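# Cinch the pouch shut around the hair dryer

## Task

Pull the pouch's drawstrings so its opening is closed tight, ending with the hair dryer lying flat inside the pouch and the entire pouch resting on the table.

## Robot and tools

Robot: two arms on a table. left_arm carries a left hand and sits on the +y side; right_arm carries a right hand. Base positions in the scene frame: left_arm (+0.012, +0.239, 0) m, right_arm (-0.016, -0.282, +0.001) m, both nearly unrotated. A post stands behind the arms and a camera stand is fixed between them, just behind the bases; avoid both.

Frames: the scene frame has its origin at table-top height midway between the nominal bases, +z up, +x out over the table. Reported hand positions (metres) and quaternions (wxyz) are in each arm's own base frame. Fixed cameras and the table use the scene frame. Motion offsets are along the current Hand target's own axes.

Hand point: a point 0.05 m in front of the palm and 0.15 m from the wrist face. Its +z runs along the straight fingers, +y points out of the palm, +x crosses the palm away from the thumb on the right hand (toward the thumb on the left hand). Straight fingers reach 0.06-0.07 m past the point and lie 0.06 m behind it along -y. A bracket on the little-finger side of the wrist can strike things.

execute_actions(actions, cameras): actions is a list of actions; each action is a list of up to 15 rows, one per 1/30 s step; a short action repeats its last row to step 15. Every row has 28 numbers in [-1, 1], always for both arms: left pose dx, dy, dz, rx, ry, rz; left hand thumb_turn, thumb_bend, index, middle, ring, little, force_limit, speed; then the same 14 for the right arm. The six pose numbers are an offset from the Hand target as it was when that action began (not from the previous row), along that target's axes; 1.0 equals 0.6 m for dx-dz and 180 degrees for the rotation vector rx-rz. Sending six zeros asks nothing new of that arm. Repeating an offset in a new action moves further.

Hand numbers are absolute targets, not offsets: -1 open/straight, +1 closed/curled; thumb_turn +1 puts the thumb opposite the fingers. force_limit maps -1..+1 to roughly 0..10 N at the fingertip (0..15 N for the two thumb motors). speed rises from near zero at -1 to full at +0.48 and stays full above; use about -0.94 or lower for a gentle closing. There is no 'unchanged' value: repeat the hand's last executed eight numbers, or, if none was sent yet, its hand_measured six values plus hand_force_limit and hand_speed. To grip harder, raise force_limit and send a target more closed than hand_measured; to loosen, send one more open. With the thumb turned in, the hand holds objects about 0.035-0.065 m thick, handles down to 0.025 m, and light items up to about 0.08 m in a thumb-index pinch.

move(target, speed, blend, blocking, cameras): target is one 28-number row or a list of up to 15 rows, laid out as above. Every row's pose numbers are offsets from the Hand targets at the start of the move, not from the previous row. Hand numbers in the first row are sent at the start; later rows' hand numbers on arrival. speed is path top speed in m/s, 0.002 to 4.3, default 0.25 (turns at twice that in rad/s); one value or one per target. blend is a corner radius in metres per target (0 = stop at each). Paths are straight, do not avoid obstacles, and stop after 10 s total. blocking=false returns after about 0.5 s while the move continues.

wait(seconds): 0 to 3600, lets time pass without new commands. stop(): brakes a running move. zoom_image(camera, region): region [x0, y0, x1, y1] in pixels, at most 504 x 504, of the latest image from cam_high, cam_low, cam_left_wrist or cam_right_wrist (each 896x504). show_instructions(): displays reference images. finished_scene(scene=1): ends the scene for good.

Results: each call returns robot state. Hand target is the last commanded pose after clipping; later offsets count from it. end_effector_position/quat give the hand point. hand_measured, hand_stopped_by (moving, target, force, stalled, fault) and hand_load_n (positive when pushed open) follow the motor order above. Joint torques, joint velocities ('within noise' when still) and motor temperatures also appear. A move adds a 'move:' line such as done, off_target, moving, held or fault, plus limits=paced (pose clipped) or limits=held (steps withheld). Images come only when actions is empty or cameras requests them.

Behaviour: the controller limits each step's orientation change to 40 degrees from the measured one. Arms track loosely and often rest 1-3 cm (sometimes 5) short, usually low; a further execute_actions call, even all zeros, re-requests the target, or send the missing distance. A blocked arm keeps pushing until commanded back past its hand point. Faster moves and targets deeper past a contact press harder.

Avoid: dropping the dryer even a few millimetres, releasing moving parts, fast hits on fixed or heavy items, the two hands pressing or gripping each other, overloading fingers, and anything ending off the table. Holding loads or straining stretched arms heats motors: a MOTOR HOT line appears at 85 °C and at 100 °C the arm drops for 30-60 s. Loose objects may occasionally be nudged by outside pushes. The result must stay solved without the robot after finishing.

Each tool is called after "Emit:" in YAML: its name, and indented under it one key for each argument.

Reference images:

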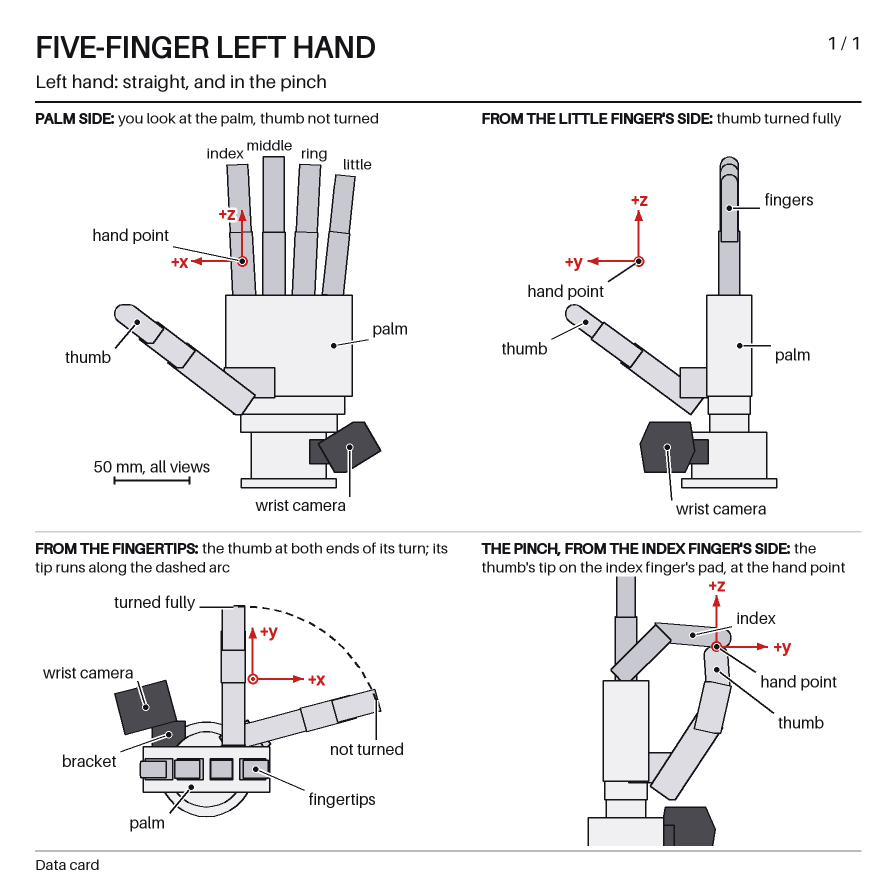

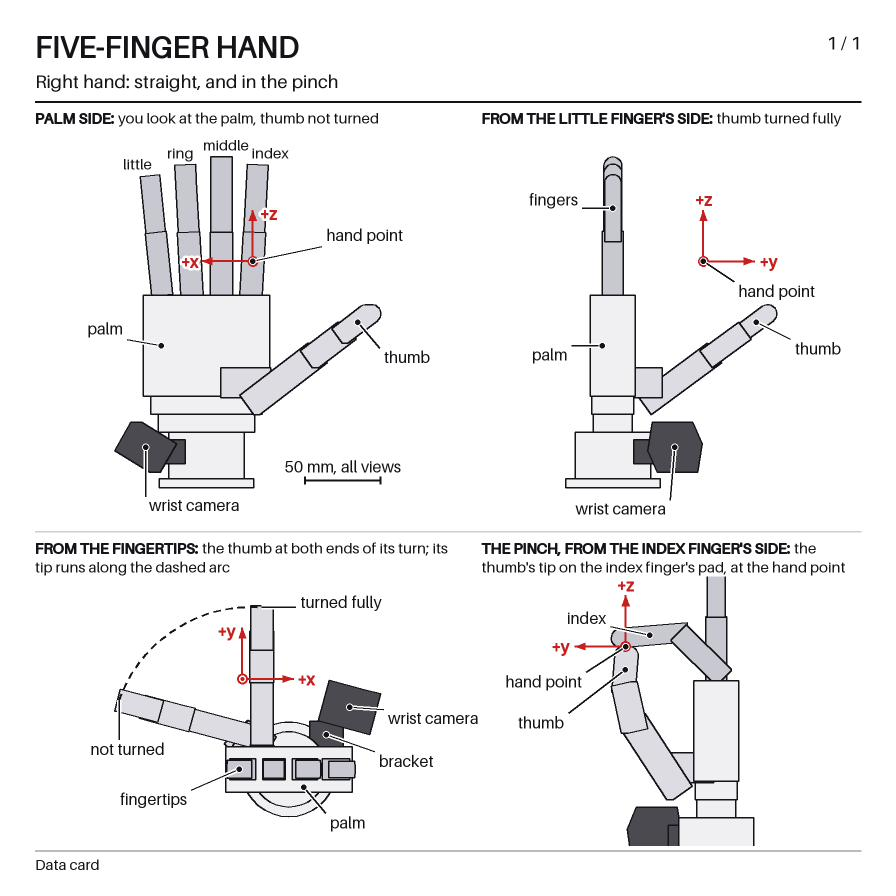

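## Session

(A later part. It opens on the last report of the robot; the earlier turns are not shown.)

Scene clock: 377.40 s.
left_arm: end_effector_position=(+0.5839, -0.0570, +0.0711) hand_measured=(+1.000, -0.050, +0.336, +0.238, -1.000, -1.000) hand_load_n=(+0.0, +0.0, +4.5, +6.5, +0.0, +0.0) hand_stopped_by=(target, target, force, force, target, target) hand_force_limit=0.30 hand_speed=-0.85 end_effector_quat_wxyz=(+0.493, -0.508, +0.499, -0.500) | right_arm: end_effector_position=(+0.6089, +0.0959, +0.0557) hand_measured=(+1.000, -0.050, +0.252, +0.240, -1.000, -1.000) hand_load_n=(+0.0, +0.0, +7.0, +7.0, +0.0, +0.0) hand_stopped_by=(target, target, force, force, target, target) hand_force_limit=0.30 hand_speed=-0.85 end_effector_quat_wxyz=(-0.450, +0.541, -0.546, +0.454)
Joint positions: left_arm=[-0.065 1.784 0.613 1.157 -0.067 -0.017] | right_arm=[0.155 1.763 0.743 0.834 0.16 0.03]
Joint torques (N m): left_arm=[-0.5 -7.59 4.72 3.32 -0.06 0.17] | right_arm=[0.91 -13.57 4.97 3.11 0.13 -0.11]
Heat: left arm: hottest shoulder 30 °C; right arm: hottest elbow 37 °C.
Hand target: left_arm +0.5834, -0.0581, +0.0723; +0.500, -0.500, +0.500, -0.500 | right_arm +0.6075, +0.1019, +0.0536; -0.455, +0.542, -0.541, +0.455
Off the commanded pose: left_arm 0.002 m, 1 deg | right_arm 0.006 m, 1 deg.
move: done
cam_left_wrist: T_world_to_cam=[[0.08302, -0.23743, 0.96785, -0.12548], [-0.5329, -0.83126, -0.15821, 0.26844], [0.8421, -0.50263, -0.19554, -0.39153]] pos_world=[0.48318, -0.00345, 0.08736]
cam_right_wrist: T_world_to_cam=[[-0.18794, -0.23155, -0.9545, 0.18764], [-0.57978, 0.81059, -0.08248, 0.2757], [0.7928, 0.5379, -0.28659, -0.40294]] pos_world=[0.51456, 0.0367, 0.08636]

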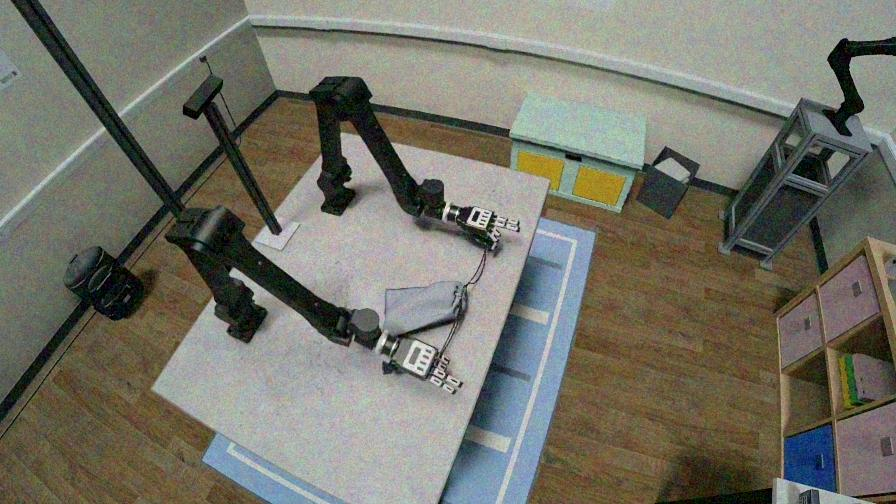

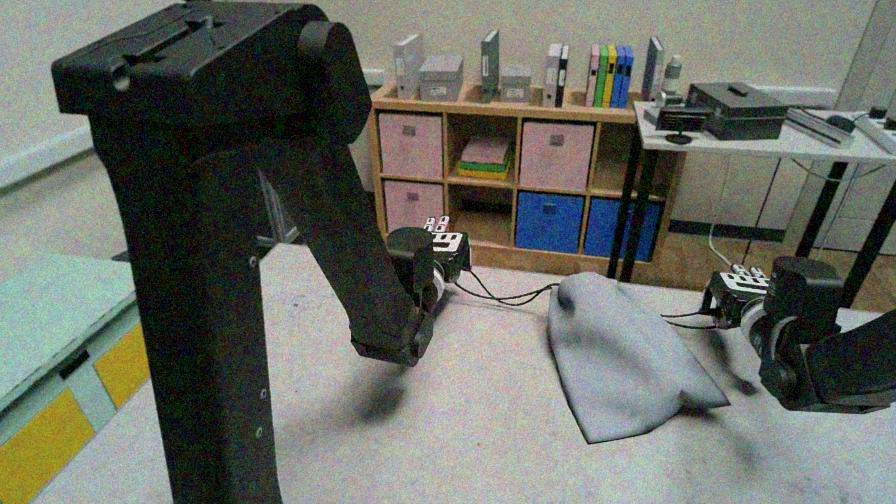

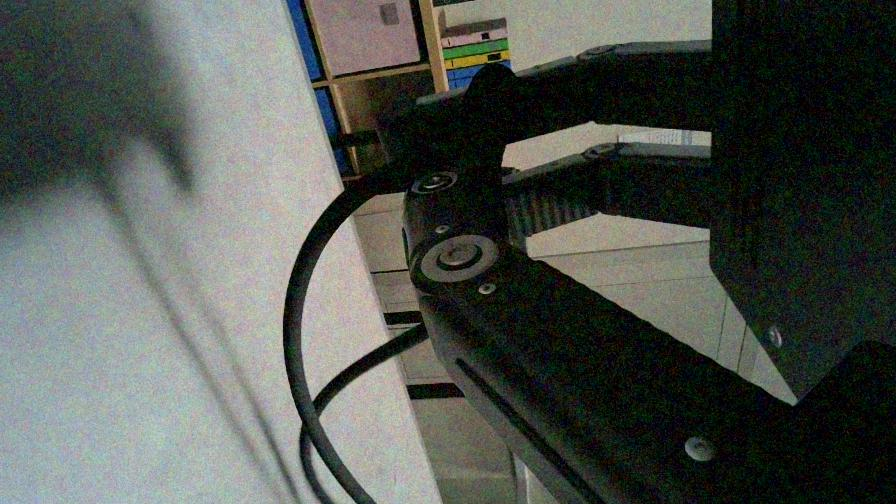

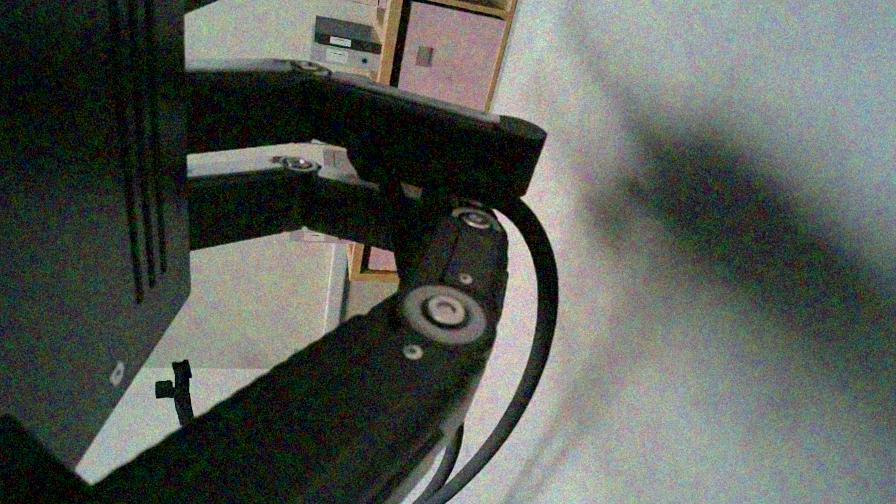

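Emit:
move:
  target: [0,0.018,0,0,0,0,1,-0.05,-0.3,-0.3,-1,-1,0.3,-0.8,0,0,0,0,0,0,1,-0.05,-0.3,-0.3,-1,-1,0.3,-0.8]
  speed: 0.05
  cameras: ["all"]

Scene clock: 379.60 s.
left_arm: end_effector_position=(+0.5842, -0.0570, +0.0625) hand_measured=(+1.000, -0.050, -0.300, -0.300, -1.000, -1.000) hand_load_n=(+0.0, +0.0, +0.0, +0.0, +0.0, +0.0) hand_stopped_by=(target, target, target, target, target, target) hand_force_limit=0.30 hand_speed=-0.80 end_effector_quat_wxyz=(+0.494, -0.507, +0.498, -0.501) | right_arm: end_effector_position=(+0.6089, +0.0958, +0.0557) hand_measured=(+1.000, -0.050, -0.300, -0.300, -1.000, -1.000) hand_load_n=(+0.0, +0.0, +0.0, +0.0, +0.0, +0.0) hand_stopped_by=(target, target, target, target, target, target) hand_force_limit=0.30 hand_speed=-0.80 end_effector_quat_wxyz=(-0.450, +0.541, -0.546, +0.454)
Joint positions: left_arm=[-0.065 1.817 0.613 1.194 -0.067 -0.016] | right_arm=[0.155 1.763 0.743 0.834 0.16 0.03]
Joint torques (N m): left_arm=[-0.5 -7.47 4.51 3.17 -0.05 0.17] | right_arm=[1.2 -13.63 4.86 3.14 0.14 -0.12]
Heat: left arm: hottest shoulder 30 °C; right arm: hottest elbow 37 °C.
Hand target: left_arm +0.5834, -0.0582, +0.0616; +0.500, -0.500, +0.500, -0.500 | right_arm +0.6075, +0.1019, +0.0536; -0.455, +0.542, -0.541, +0.455
Off the commanded pose: left_arm 0.002 m, 1 deg | right_arm 0.007 m, 1 deg.
move: done
cam_left_wrist: T_world_to_cam=[[0.07892, -0.23753, 0.96817, -0.11483], [-0.53216, -0.83128, -0.16057, 0.26695], [0.84296, -0.50255, -0.19201, -0.39415]] pos_world=[0.48338, -0.00345, 0.07836]
cam_right_wrist: T_world_to_cam=[[-0.18802, -0.23148, -0.9545, 0.18765], [-0.57947, 0.81081, -0.08248, 0.27561], [0.79301, 0.5376, -0.28659, -0.40298]] pos_world=[0.51456, 0.03661, 0.08636]

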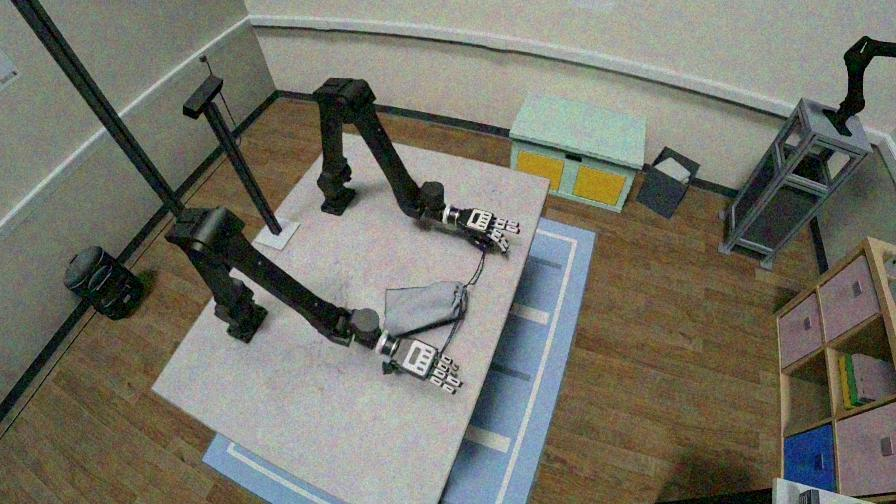

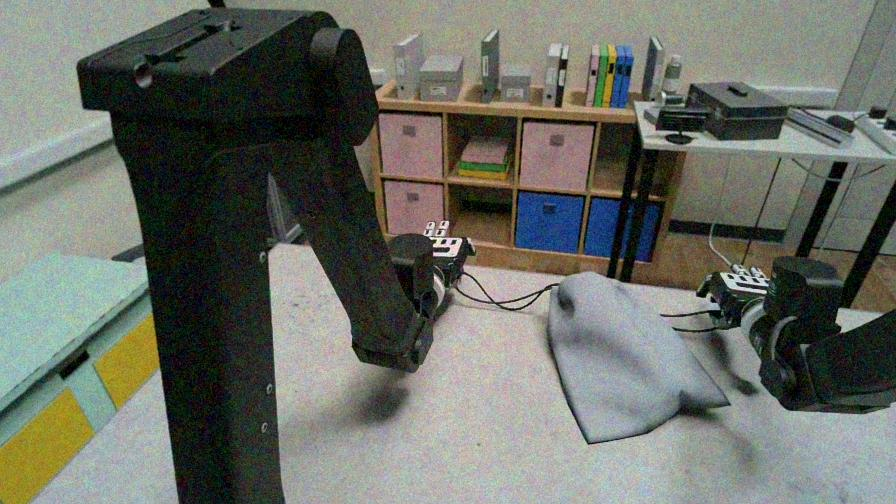

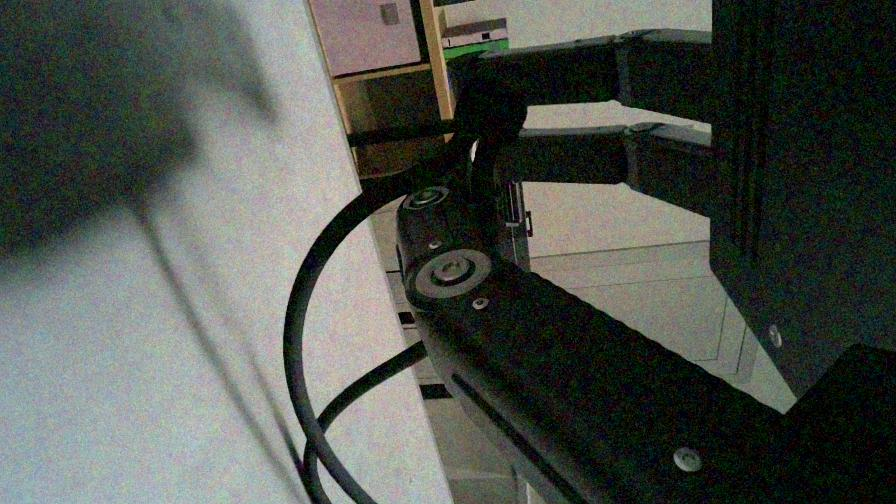

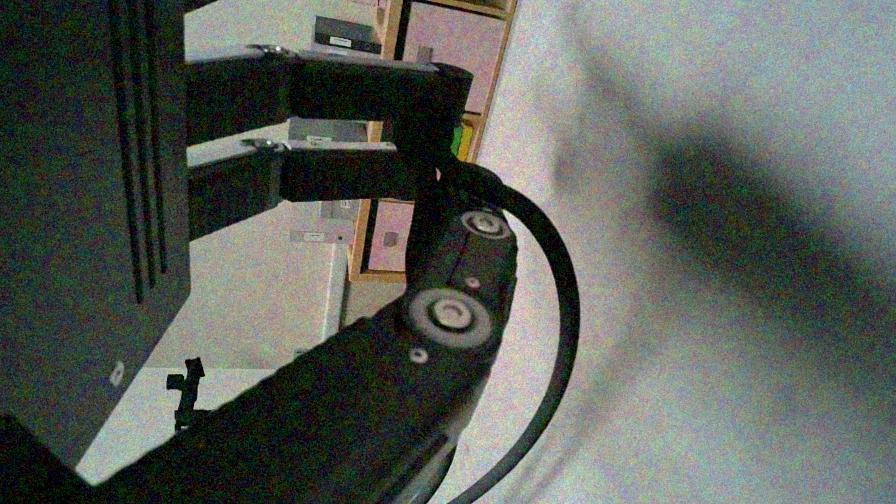

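Emit:
move:
  target: [0,0,0,0,0,0,1,-0.6,-0.6,-0.6,-1,-1,0.3,-0.8,0,0,0,0,0,0,1,-0.6,-0.6,-0.6,-1,-1,0.3,-0.8]
  speed: 0.05
  cameras: ["all"]

Scene clock: 382.03 s.
left_arm: end_effector_position=(+0.5842, -0.0570, +0.0625) hand_measured=(+1.000, -0.600, -0.600, -0.600, -1.000, -1.000) hand_load_n=(+0.0, +0.0, +0.0, +0.0, +0.0, +0.0) hand_stopped_by=(target, target, target, target, target, target) hand_force_limit=0.30 hand_speed=-0.80 end_effector_quat_wxyz=(+0.494, -0.507, +0.498, -0.501) | right_arm: end_effector_position=(+0.6089, +0.0958, +0.0557) hand_measured=(+1.000, -0.600, -0.600, -0.600, -1.000, -1.000) hand_load_n=(+0.0, +0.0, +0.0, +0.0, +0.0, +0.0) hand_stopped_by=(target, target, target, target, target, target) hand_force_limit=0.30 hand_speed=-0.80 end_effector_quat_wxyz=(-0.450, +0.541, -0.546, +0.454)
Joint positions: left_arm=[-0.065 1.817 0.613 1.194 -0.067 -0.016] | right_arm=[0.155 1.763 0.743 0.834 0.16 0.03]
Joint torques (N m): left_arm=[-0.62 -7.53 4.49 3.17 -0.06 0.16] | right_arm=[1.14 -13.57 4.88 3.04 0.13 -0.12]
Heat: left arm: hottest shoulder 30 °C; right arm: hottest elbow 37 °C.
Hand target: left_arm +0.5834, -0.0582, +0.0616; +0.500, -0.500, +0.500, -0.500 | right_arm +0.6075, +0.1019, +0.0536; -0.455, +0.542, -0.541, +0.455
Off the commanded pose: left_arm 0.002 m, 1 deg | right_arm 0.007 m, 1 deg.
move: done
cam_left_wrist: T_world_to_cam=[[0.07892, -0.23753, 0.96817, -0.11483], [-0.53216, -0.83128, -0.16057, 0.26695], [0.84296, -0.50255, -0.19201, -0.39415]] pos_world=[0.48338, -0.00345, 0.07836]
cam_right_wrist: T_world_to_cam=[[-0.18802, -0.23148, -0.9545, 0.18765], [-0.57947, 0.81081, -0.08248, 0.27561], [0.79301, 0.5376, -0.28659, -0.40298]] pos_world=[0.51456, 0.03661, 0.08636]

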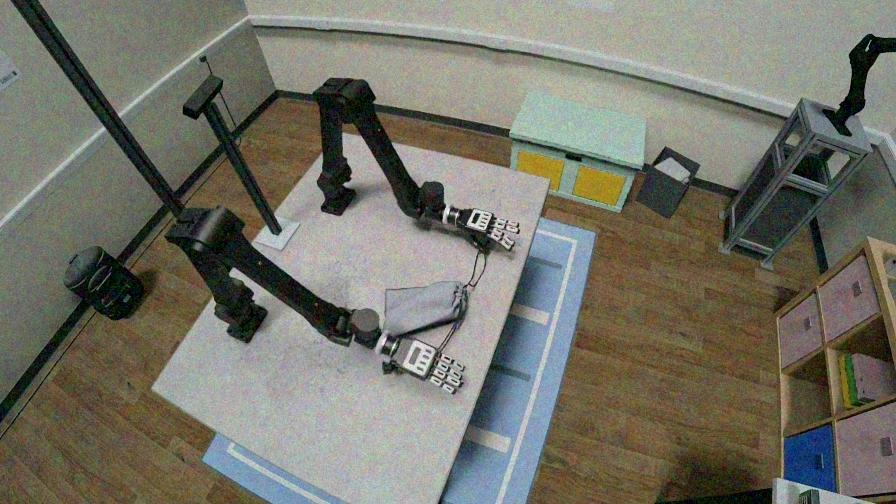

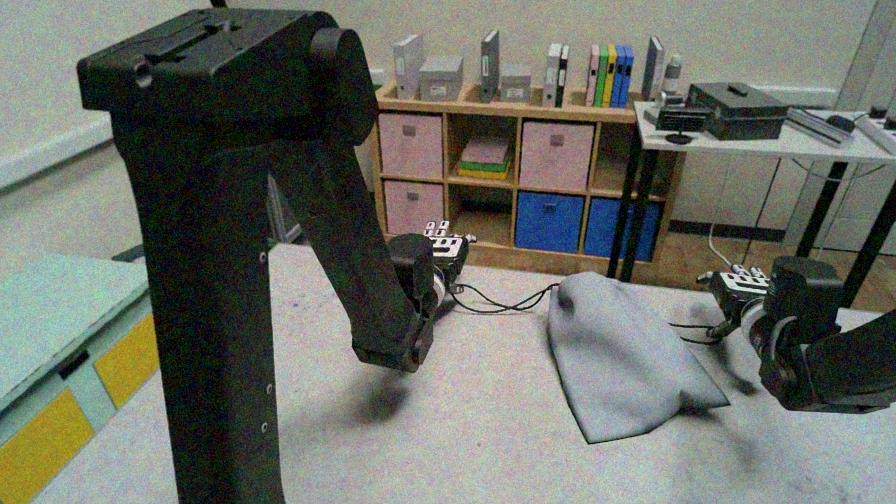

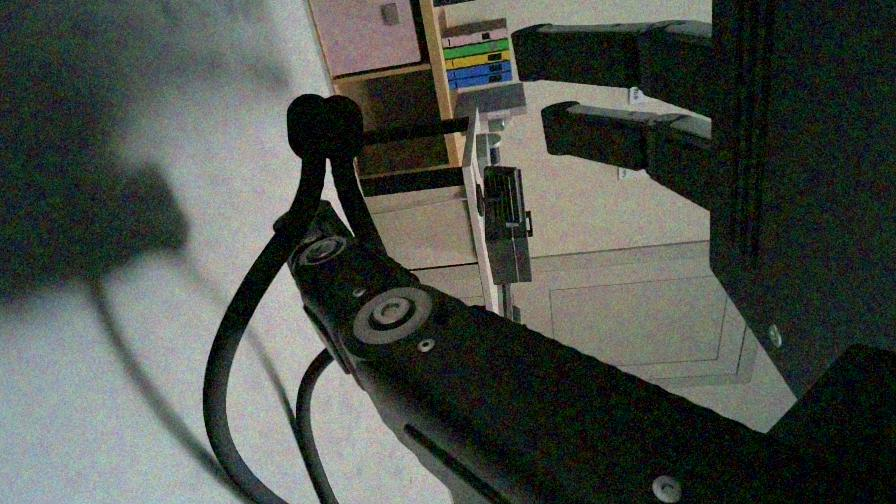

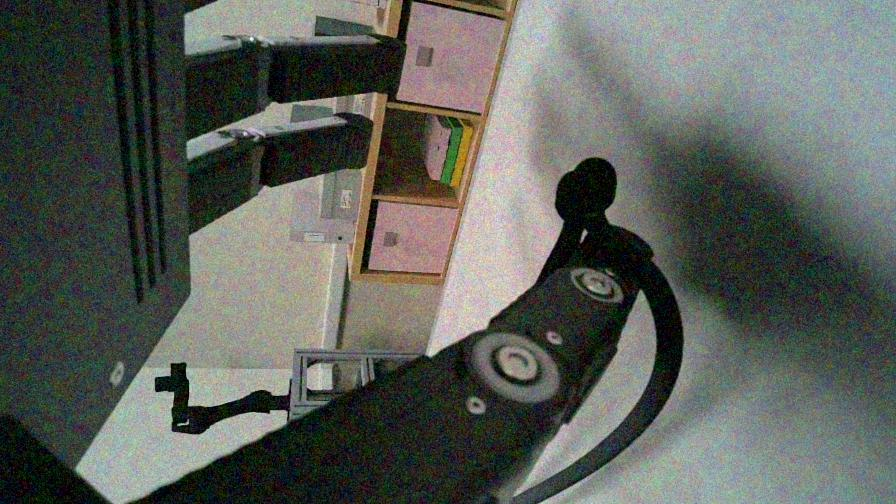

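Emit:
move:
  target: [0,0,0,0,0,0,1,-1,-0.8,-0.8,-1,-1,0.3,-0.8,0,0,0,0,0,0,1,-1,-0.8,-0.8,-1,-1,0.3,-0.8]
  speed: 0.05
  cameras: ["all"]

Scene clock: 383.97 s.
left_arm: end_effector_position=(+0.5842, -0.0570, +0.0625) hand_measured=(+1.000, -1.000, -0.800, -0.800, -1.000, -1.000) hand_load_n=(-0.5, +0.0, +0.0, +0.0, +0.0, +0.0) hand_stopped_by=(target, target, target, target, target, target) hand_force_limit=0.30 hand_speed=-0.80 end_effector_quat_wxyz=(+0.494, -0.507, +0.498, -0.501) | right_arm: end_effector_position=(+0.6089, +0.0958, +0.0557) hand_measured=(+1.000, -1.000, -0.800, -0.800, -1.000, -1.000) hand_load_n=(+0.0, +0.0, +0.0, +0.0, -0.5, -0.5) hand_stopped_by=(target, target, target, target, target, target) hand_force_limit=0.30 hand_speed=-0.80 end_effector_quat_wxyz=(-0.450, +0.541, -0.546, +0.454)
Joint positions: left_arm=[-0.065 1.817 0.613 1.194 -0.067 -0.016] | right_arm=[0.155 1.763 0.743 0.834 0.16 0.03]
Joint torques (N m): left_arm=[-0.5 -7.53 4.51 3.15 -0.06 0.16] | right_arm=[1.08 -13.57 4.88 3.15 0.13 -0.13]
Heat: left arm: hottest shoulder 30 °C; right arm: hottest elbow 37 °C.
Hand target: left_arm +0.5834, -0.0582, +0.0616; +0.500, -0.500, +0.500, -0.500 | right_arm +0.6075, +0.1019, +0.0536; -0.455, +0.542, -0.541, +0.455
Off the commanded pose: left_arm 0.002 m, 1 deg | right_arm 0.007 m, 1 deg.
move: done
cam_left_wrist: T_world_to_cam=[[0.07892, -0.23753, 0.96817, -0.11483], [-0.53216, -0.83128, -0.16057, 0.26695], [0.84296, -0.50255, -0.19201, -0.39415]] pos_world=[0.48338, -0.00345, 0.07836]
cam_right_wrist: T_world_to_cam=[[-0.18802, -0.23148, -0.9545, 0.18765], [-0.57947, 0.81081, -0.08248, 0.27561], [0.79301, 0.5376, -0.28659, -0.40298]] pos_world=[0.51456, 0.03661, 0.08636]

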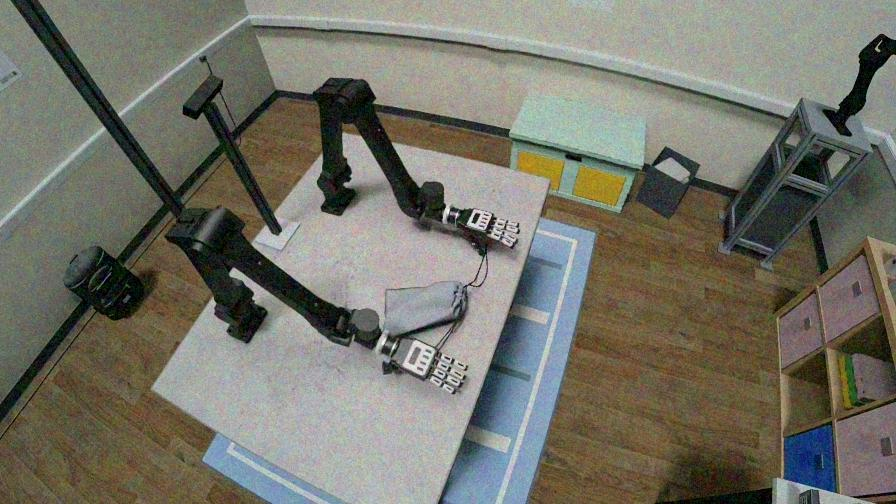

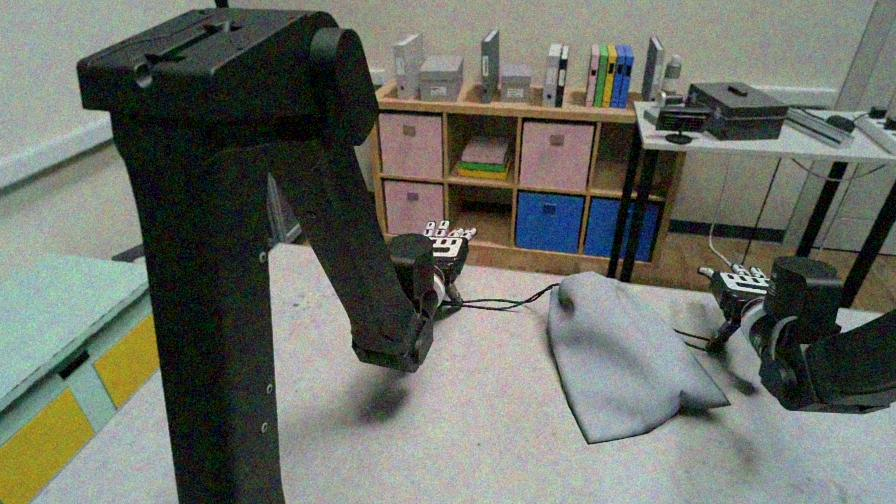

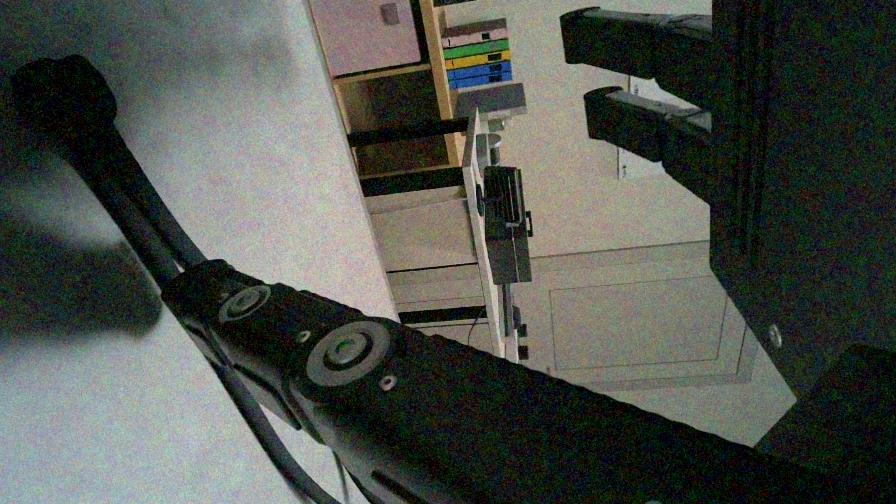

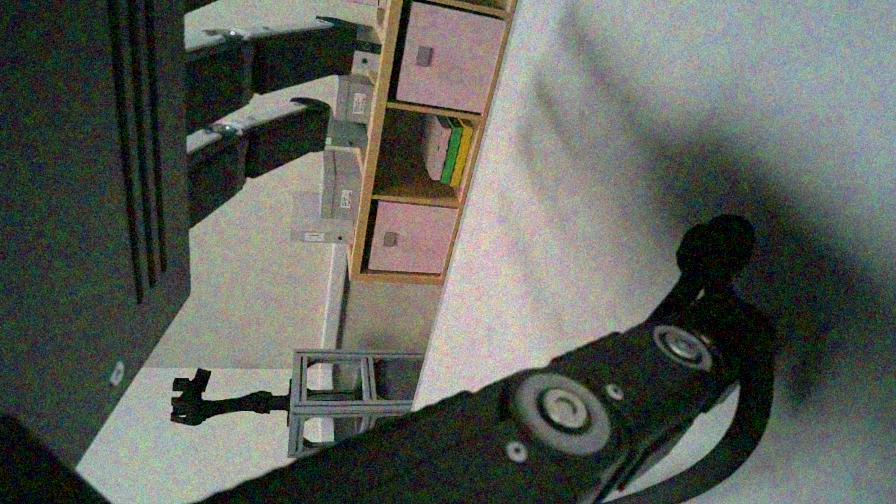

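Emit:
move:
  target: [0,-0.09,-0.07,0,0,0,1,-1,-0.8,-0.8,-1,-1,0.3,-0.8,0,-0.09,-0.07,0,0,0,1,-1,-0.8,-0.8,-1,-1,0.3,-0.8]
  speed: 0.06
  cameras: ["all"]

Scene clock: 386.43 s.
left_arm: end_effector_position=(+0.5462, -0.0556, +0.1186) hand_measured=(+1.000, -1.000, -0.800, -0.800, -1.000, -1.000) hand_load_n=(+0.0, +0.0, +0.0, +0.0, +0.0, +0.0) hand_stopped_by=(target, target, target, target, target, target) hand_force_limit=0.30 hand_speed=-0.80 end_effector_quat_wxyz=(+0.500, -0.503, +0.492, -0.506) | right_arm: end_effector_position=(+0.5802, +0.0965, +0.1126) hand_measured=(+1.000, -1.000, -0.800, -0.800, -1.000, -1.000) hand_load_n=(+0.0, +0.0, +0.0, +0.0, +0.0, +0.0) hand_stopped_by=(target, target, target, target, target, target) hand_force_limit=0.30 hand_speed=-0.80 end_effector_quat_wxyz=(-0.454, +0.538, -0.543, +0.458)
Joint positions: left_arm=[-0.069 1.576 0.514 1.073 -0.074 -0.016] | right_arm=[0.168 1.56 0.687 0.701 0.173 0.03]
Joint torques (N m): left_arm=[-0.73 -6.89 4.97 1.83 -0.06 0.17] | right_arm=[1.08 -14.15 5.79 1.44 0.14 -0.11]
Heat: left arm: hottest shoulder 30 °C; right arm: hottest elbow 37 °C.
Hand target: left_arm +0.5414, -0.0580, +0.1156; +0.500, -0.500, +0.500, -0.500 | right_arm +0.5755, +0.1019, +0.1142; -0.455, +0.542, -0.541, +0.455
Off the commanded pose: left_arm 0.006 m, 1 deg | right_arm 0.007 m, 1 deg.
move: done
cam_left_wrist: T_world_to_cam=[[0.05977, -0.236, 0.96991, -0.15541], [-0.52627, -0.83309, -0.17028, 0.25478], [0.84821, -0.50026, -0.174, -0.35546]] pos_world=[0.44488, -0.00225, 0.13227]
cam_right_wrist: T_world_to_cam=[[-0.17433, -0.23155, -0.95708, 0.2292], [-0.57836, 0.81071, -0.09079, 0.26343], [0.79693, 0.53771, -0.27525, -0.36785]] pos_world=[0.48547, 0.0373, 0.14202]

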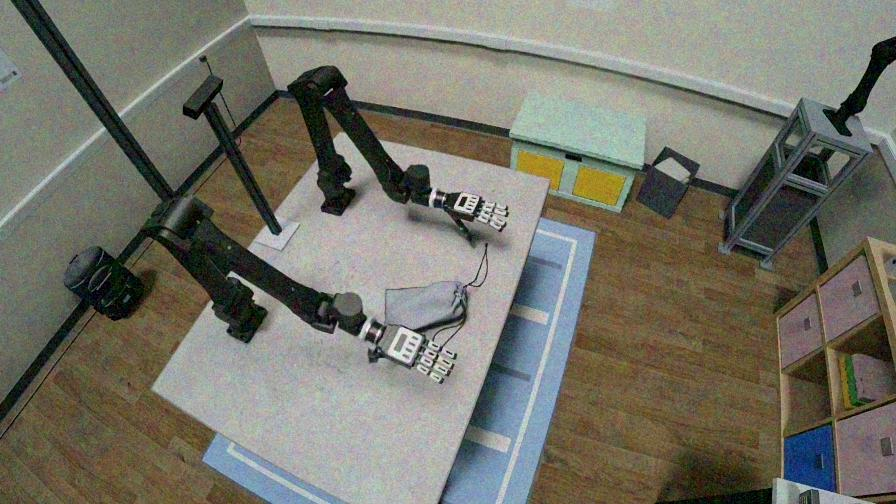

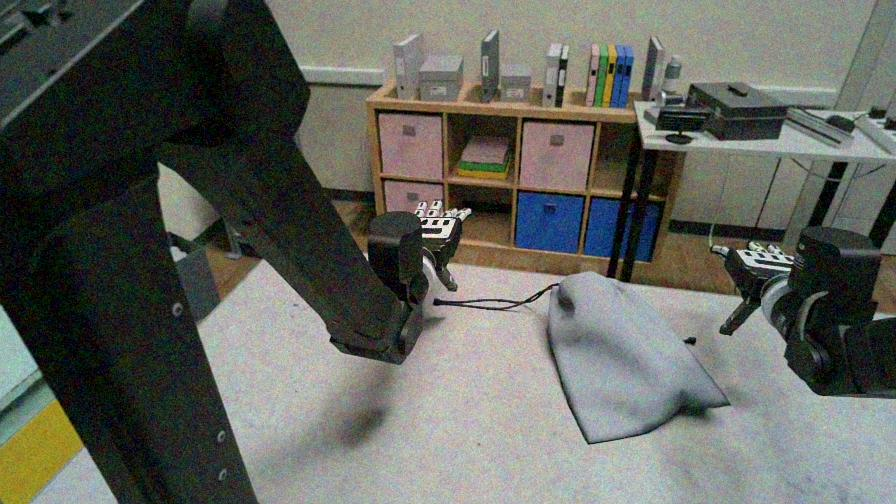

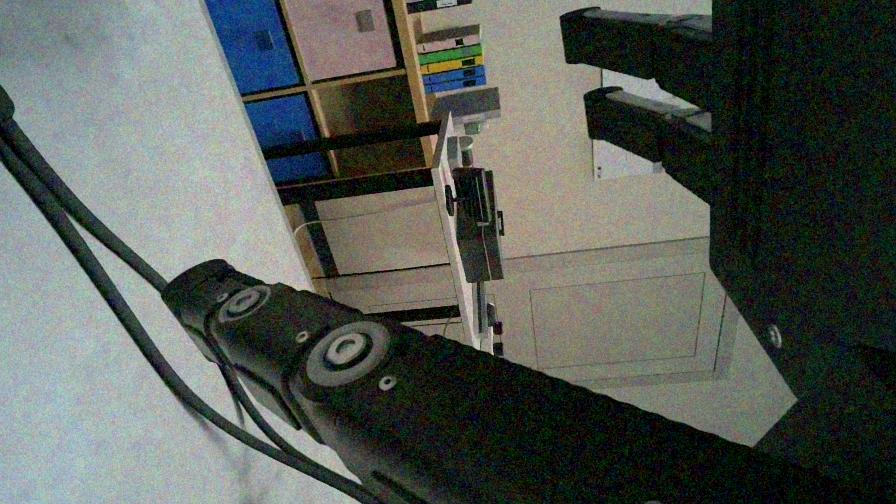

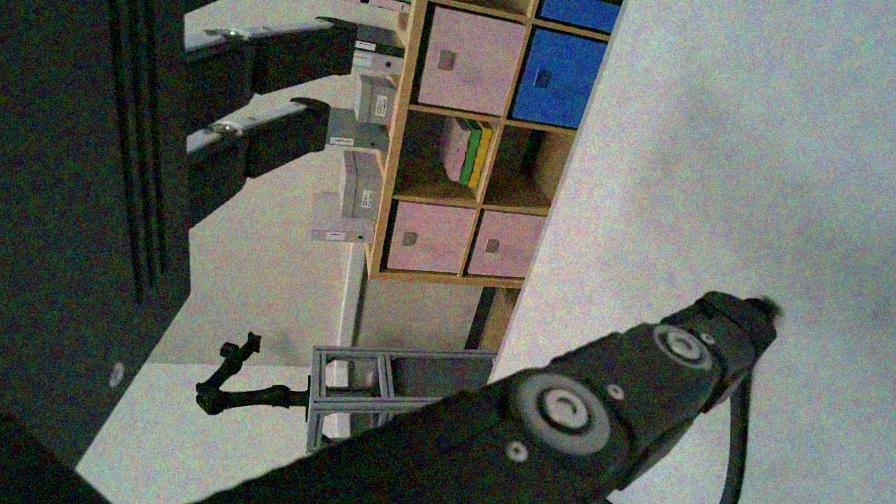

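Emit:
move:
  target: [0,-0.15,-0.08,0,0,0,1,-1,-0.8,-0.8,-1,-1,0.3,-0.8,0,-0.15,-0.08,0,0,0,1,-1,-0.8,-0.8,-1,-1,0.3,-0.8]
  speed: 0.12
  cameras: ["all"]

Scene clock: 388.33 s.
left_arm: end_effector_position=(+0.4961, -0.0558, +0.2090) hand_measured=(+1.000, -1.000, -0.800, -0.800, -1.000, -1.000) hand_load_n=(+0.0, +0.0, +0.0, +0.0, +0.0, +0.0) hand_stopped_by=(target, target, target, target, target, target) hand_force_limit=0.30 hand_speed=-0.80 end_effector_quat_wxyz=(+0.499, -0.503, +0.492, -0.505) | right_arm: end_effector_position=(+0.5356, +0.0944, +0.1893) hand_measured=(+1.000, -1.000, -0.800, -0.800, -1.000, -1.000) hand_load_n=(+0.0, +0.0, +0.0, -0.5, +0.0, +0.0) hand_stopped_by=(target, target, target, target, target, target) hand_force_limit=0.30 hand_speed=-0.80 end_effector_quat_wxyz=(-0.442, +0.549, -0.548, +0.450)
Joint positions: left_arm=[-0.081 1.15 0.478 0.682 -0.087 -0.016] | right_arm=[0.183 1.261 0.683 0.369 0.188 0.03]
Joint torques (N m): left_arm=[-0.73 -3.6 8.08 1.78 -0.06 0.16] | right_arm=[1.2 -10.7 10.5 1.55 0.15 -0.07]
Heat: left arm: hottest shoulder 30 °C; right arm: hottest elbow 37 °C.
Hand target: left_arm +0.4934, -0.0579, +0.2056; +0.500, -0.500, +0.500, -0.500 | right_arm +0.5437, +0.1019, +0.2112; -0.455, +0.542, -0.541, +0.455
Off the commanded pose: left_arm 0.005 m, 1 deg | right_arm 0.024 m, 2 deg.
move: off_target (right_arm)
cam_left_wrist: T_world_to_cam=[[0.06125, -0.23603, 0.96981, -0.24093], [-0.52651, -0.8331, -0.1695, 0.24356], [0.84796, -0.50023, -0.1753, -0.29705]] pos_world=[0.39488, -0.00255, 0.22287]
cam_right_wrist: T_world_to_cam=[[-0.20838, -0.24044, -0.94803, 0.3116], [-0.58199, 0.8095, -0.07739, 0.24584], [0.78604, 0.53562, -0.30862, -0.29775]] pos_world=[0.44205, 0.0354, 0.22254]

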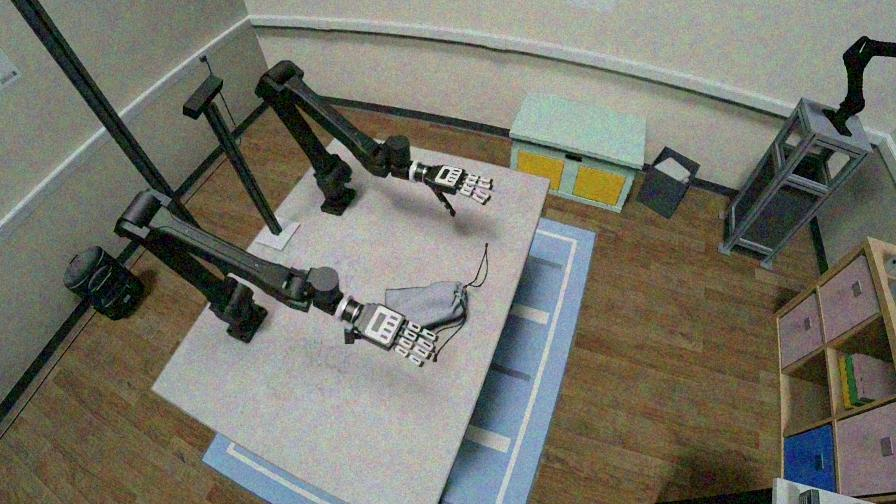

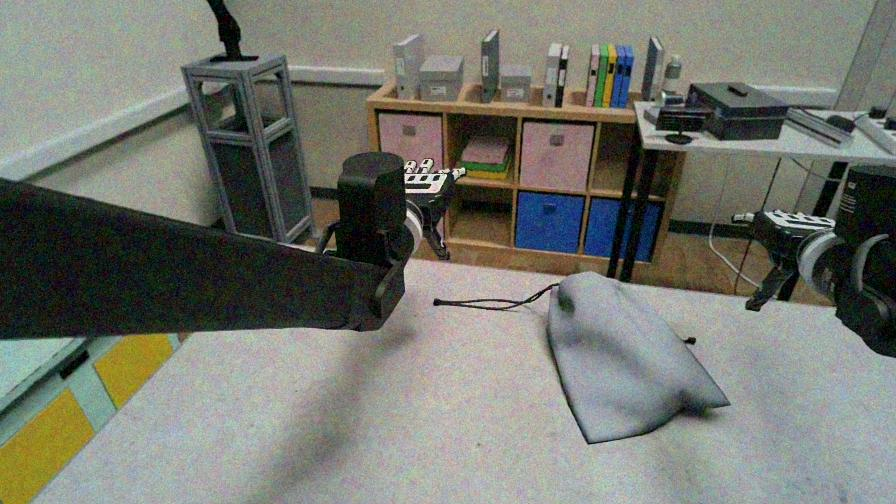

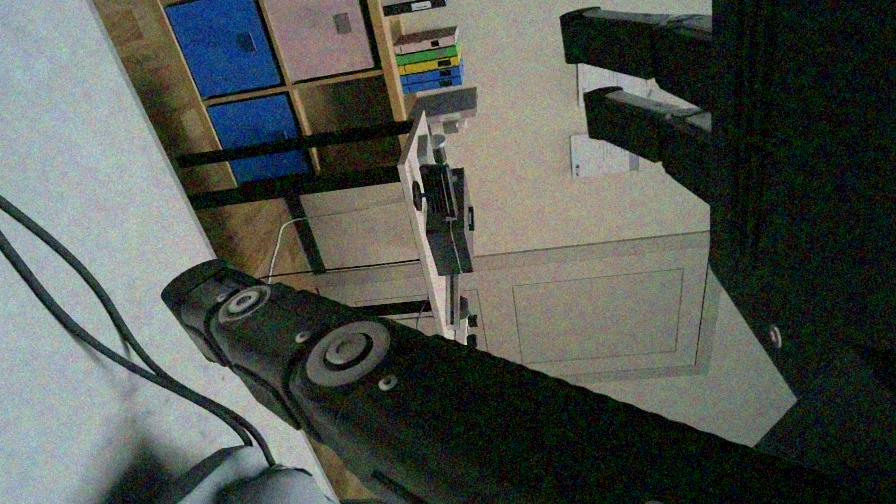

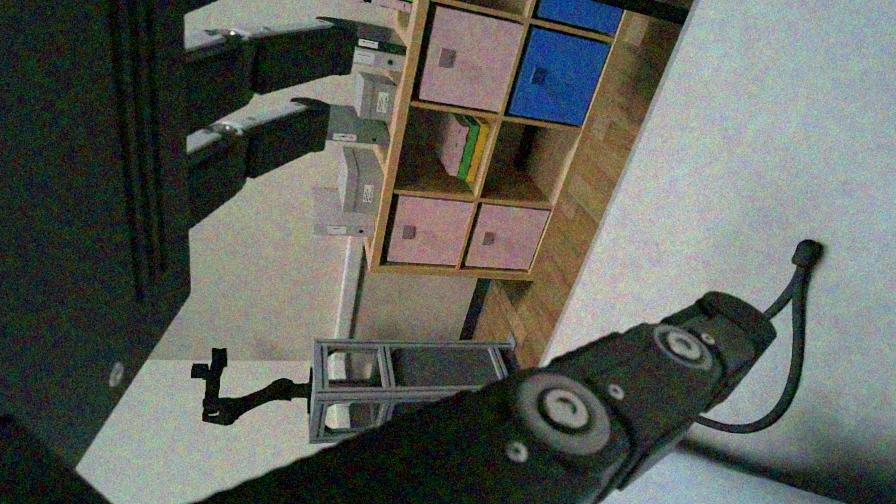

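Emit:
zoom_image:
  camera: "cam_high"
  region: [370, 230, 530, 370]

Emit:
zoom_image:
  camera: "cam_low"
  region: [420, 240, 740, 450]

Scaled by 3.150.

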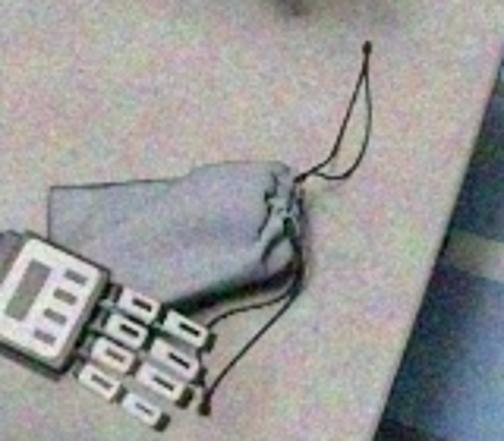

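Scaled by 1.575.

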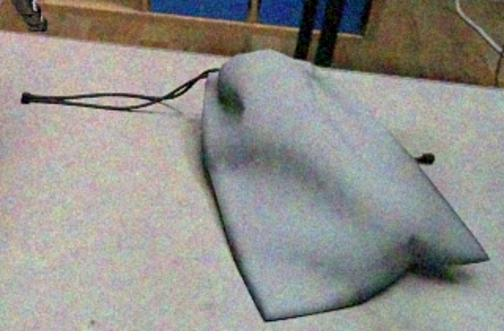

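Emit:
move:
  target: [0,-0.1,-0.25,0,0,0,-1,-1,-1,-1,-1,-1,0.3,-0.5,0,-0.15,-0.25,0,0,0,-1,-1,-1,-1,-1,-1,0.3,-0.5]
  speed: 0.15
  cameras: ["all"]

Scene clock: 394.20 s.
left_arm: end_effector_position=(+0.3454, -0.0569, +0.2683) hand_measured=(-1.000, -1.000, -1.000, -1.000, -1.000, -1.000) hand_load_n=(-0.5, +0.0, +0.0, +0.0, +0.0, -0.5) hand_stopped_by=(target, target, target, target, target, target) hand_force_limit=0.30 hand_speed=-0.50 end_effector_quat_wxyz=(+0.499, -0.504, +0.493, -0.504) | right_arm: end_effector_position=(+0.4088, +0.0959, +0.2991) hand_measured=(-1.000, -1.000, -1.000, -1.000, -1.000, -1.000) hand_load_n=(+0.0, +0.0, +0.0, +0.0, +0.0, +0.0) hand_stopped_by=(target, target, target, target, target, target) hand_force_limit=0.30 hand_speed=-0.50 end_effector_quat_wxyz=(-0.438, +0.553, -0.545, +0.453)
Joint positions: left_arm=[-0.169 0.388 0.361 0.033 -0.174 -0.015] | right_arm=[0.289 0.737 0.683 -0.163 0.292 0.038]
Joint torques (N m): left_arm=[-0.73 1.96 10.14 1.81 -0.05 0.13] | right_arm=[1.03 -4.31 12.42 1.48 0.14 0.03]
Heat: left arm: hottest elbow 30 °C; right arm: hottest elbow 37 °C.
Hand target: left_arm +0.3433, -0.0579, +0.2654; +0.500, -0.500, +0.500, -0.500 | right_arm +0.4114, +0.1020, +0.3257; -0.455, +0.542, -0.541, +0.455
Off the commanded pose: left_arm 0.004 m, 1 deg | right_arm 0.027 m, 2 deg.
move: off_target (right_arm)
cam_left_wrist: T_world_to_cam=[[0.06498, -0.23729, 0.96926, -0.29061], [-0.52719, -0.83286, -0.16855, 0.17332], [0.84726, -0.50004, -0.17921, -0.15807]] pos_world=[0.24418, -0.00365, 0.28257]
cam_right_wrist: T_world_to_cam=[[-0.21041, -0.25563, -0.9436, 0.39065], [-0.58458, 0.80653, -0.08814, 0.18382], [0.78358, 0.53307, -0.31913, -0.16054]] pos_world=[0.31545, 0.03718, 0.33358]

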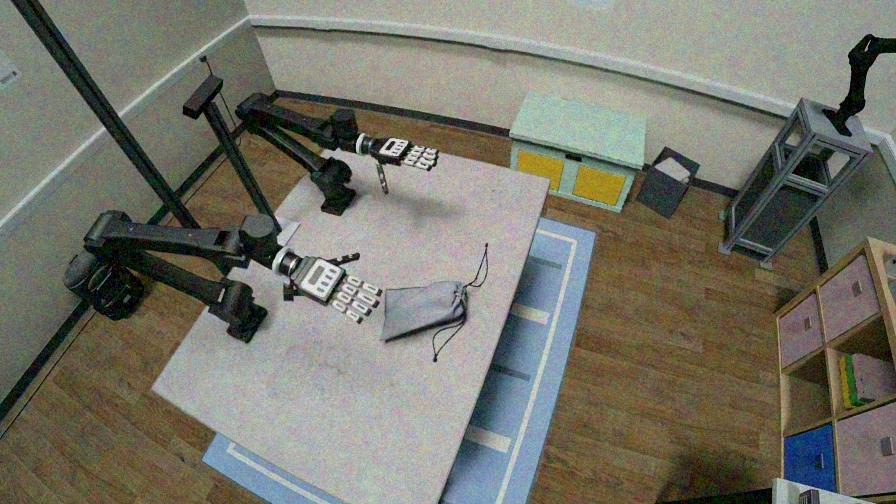

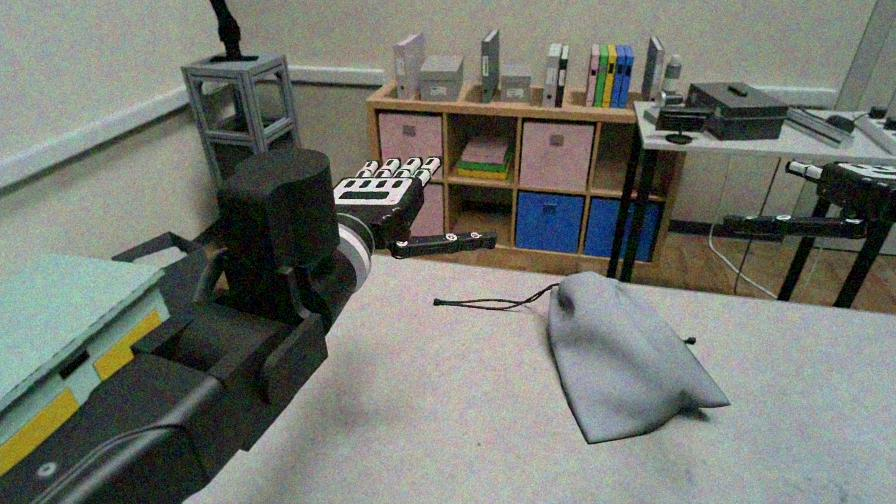

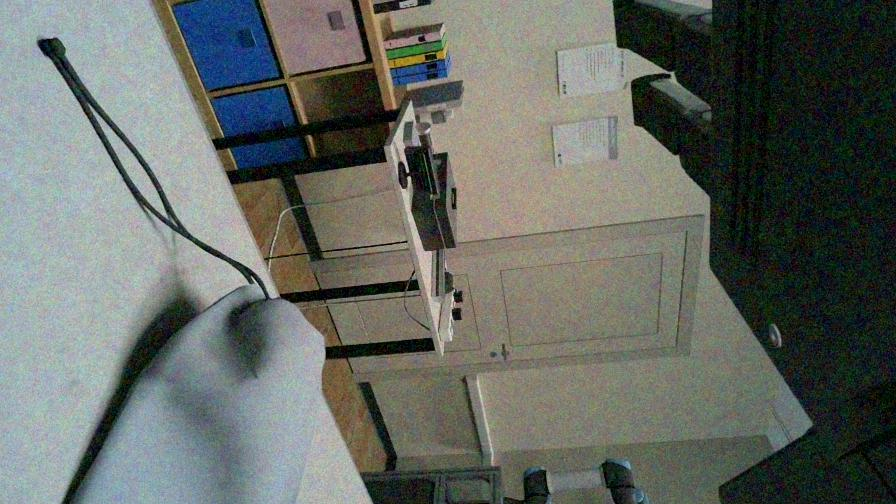

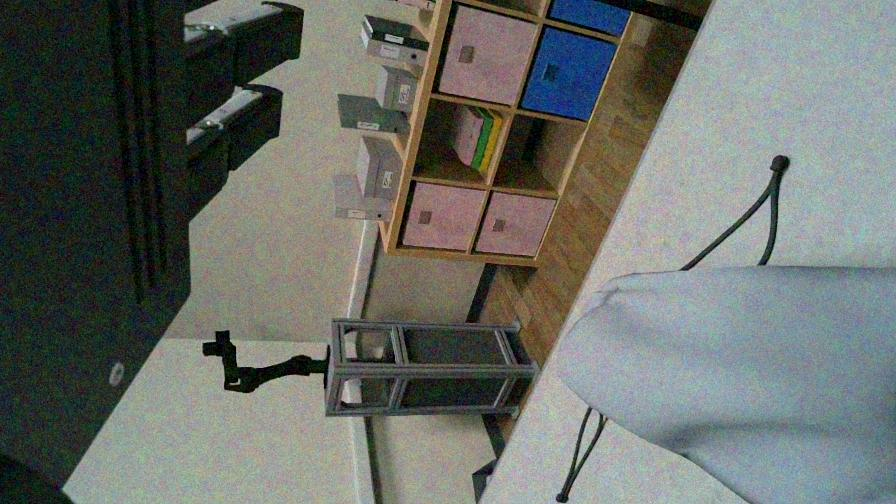

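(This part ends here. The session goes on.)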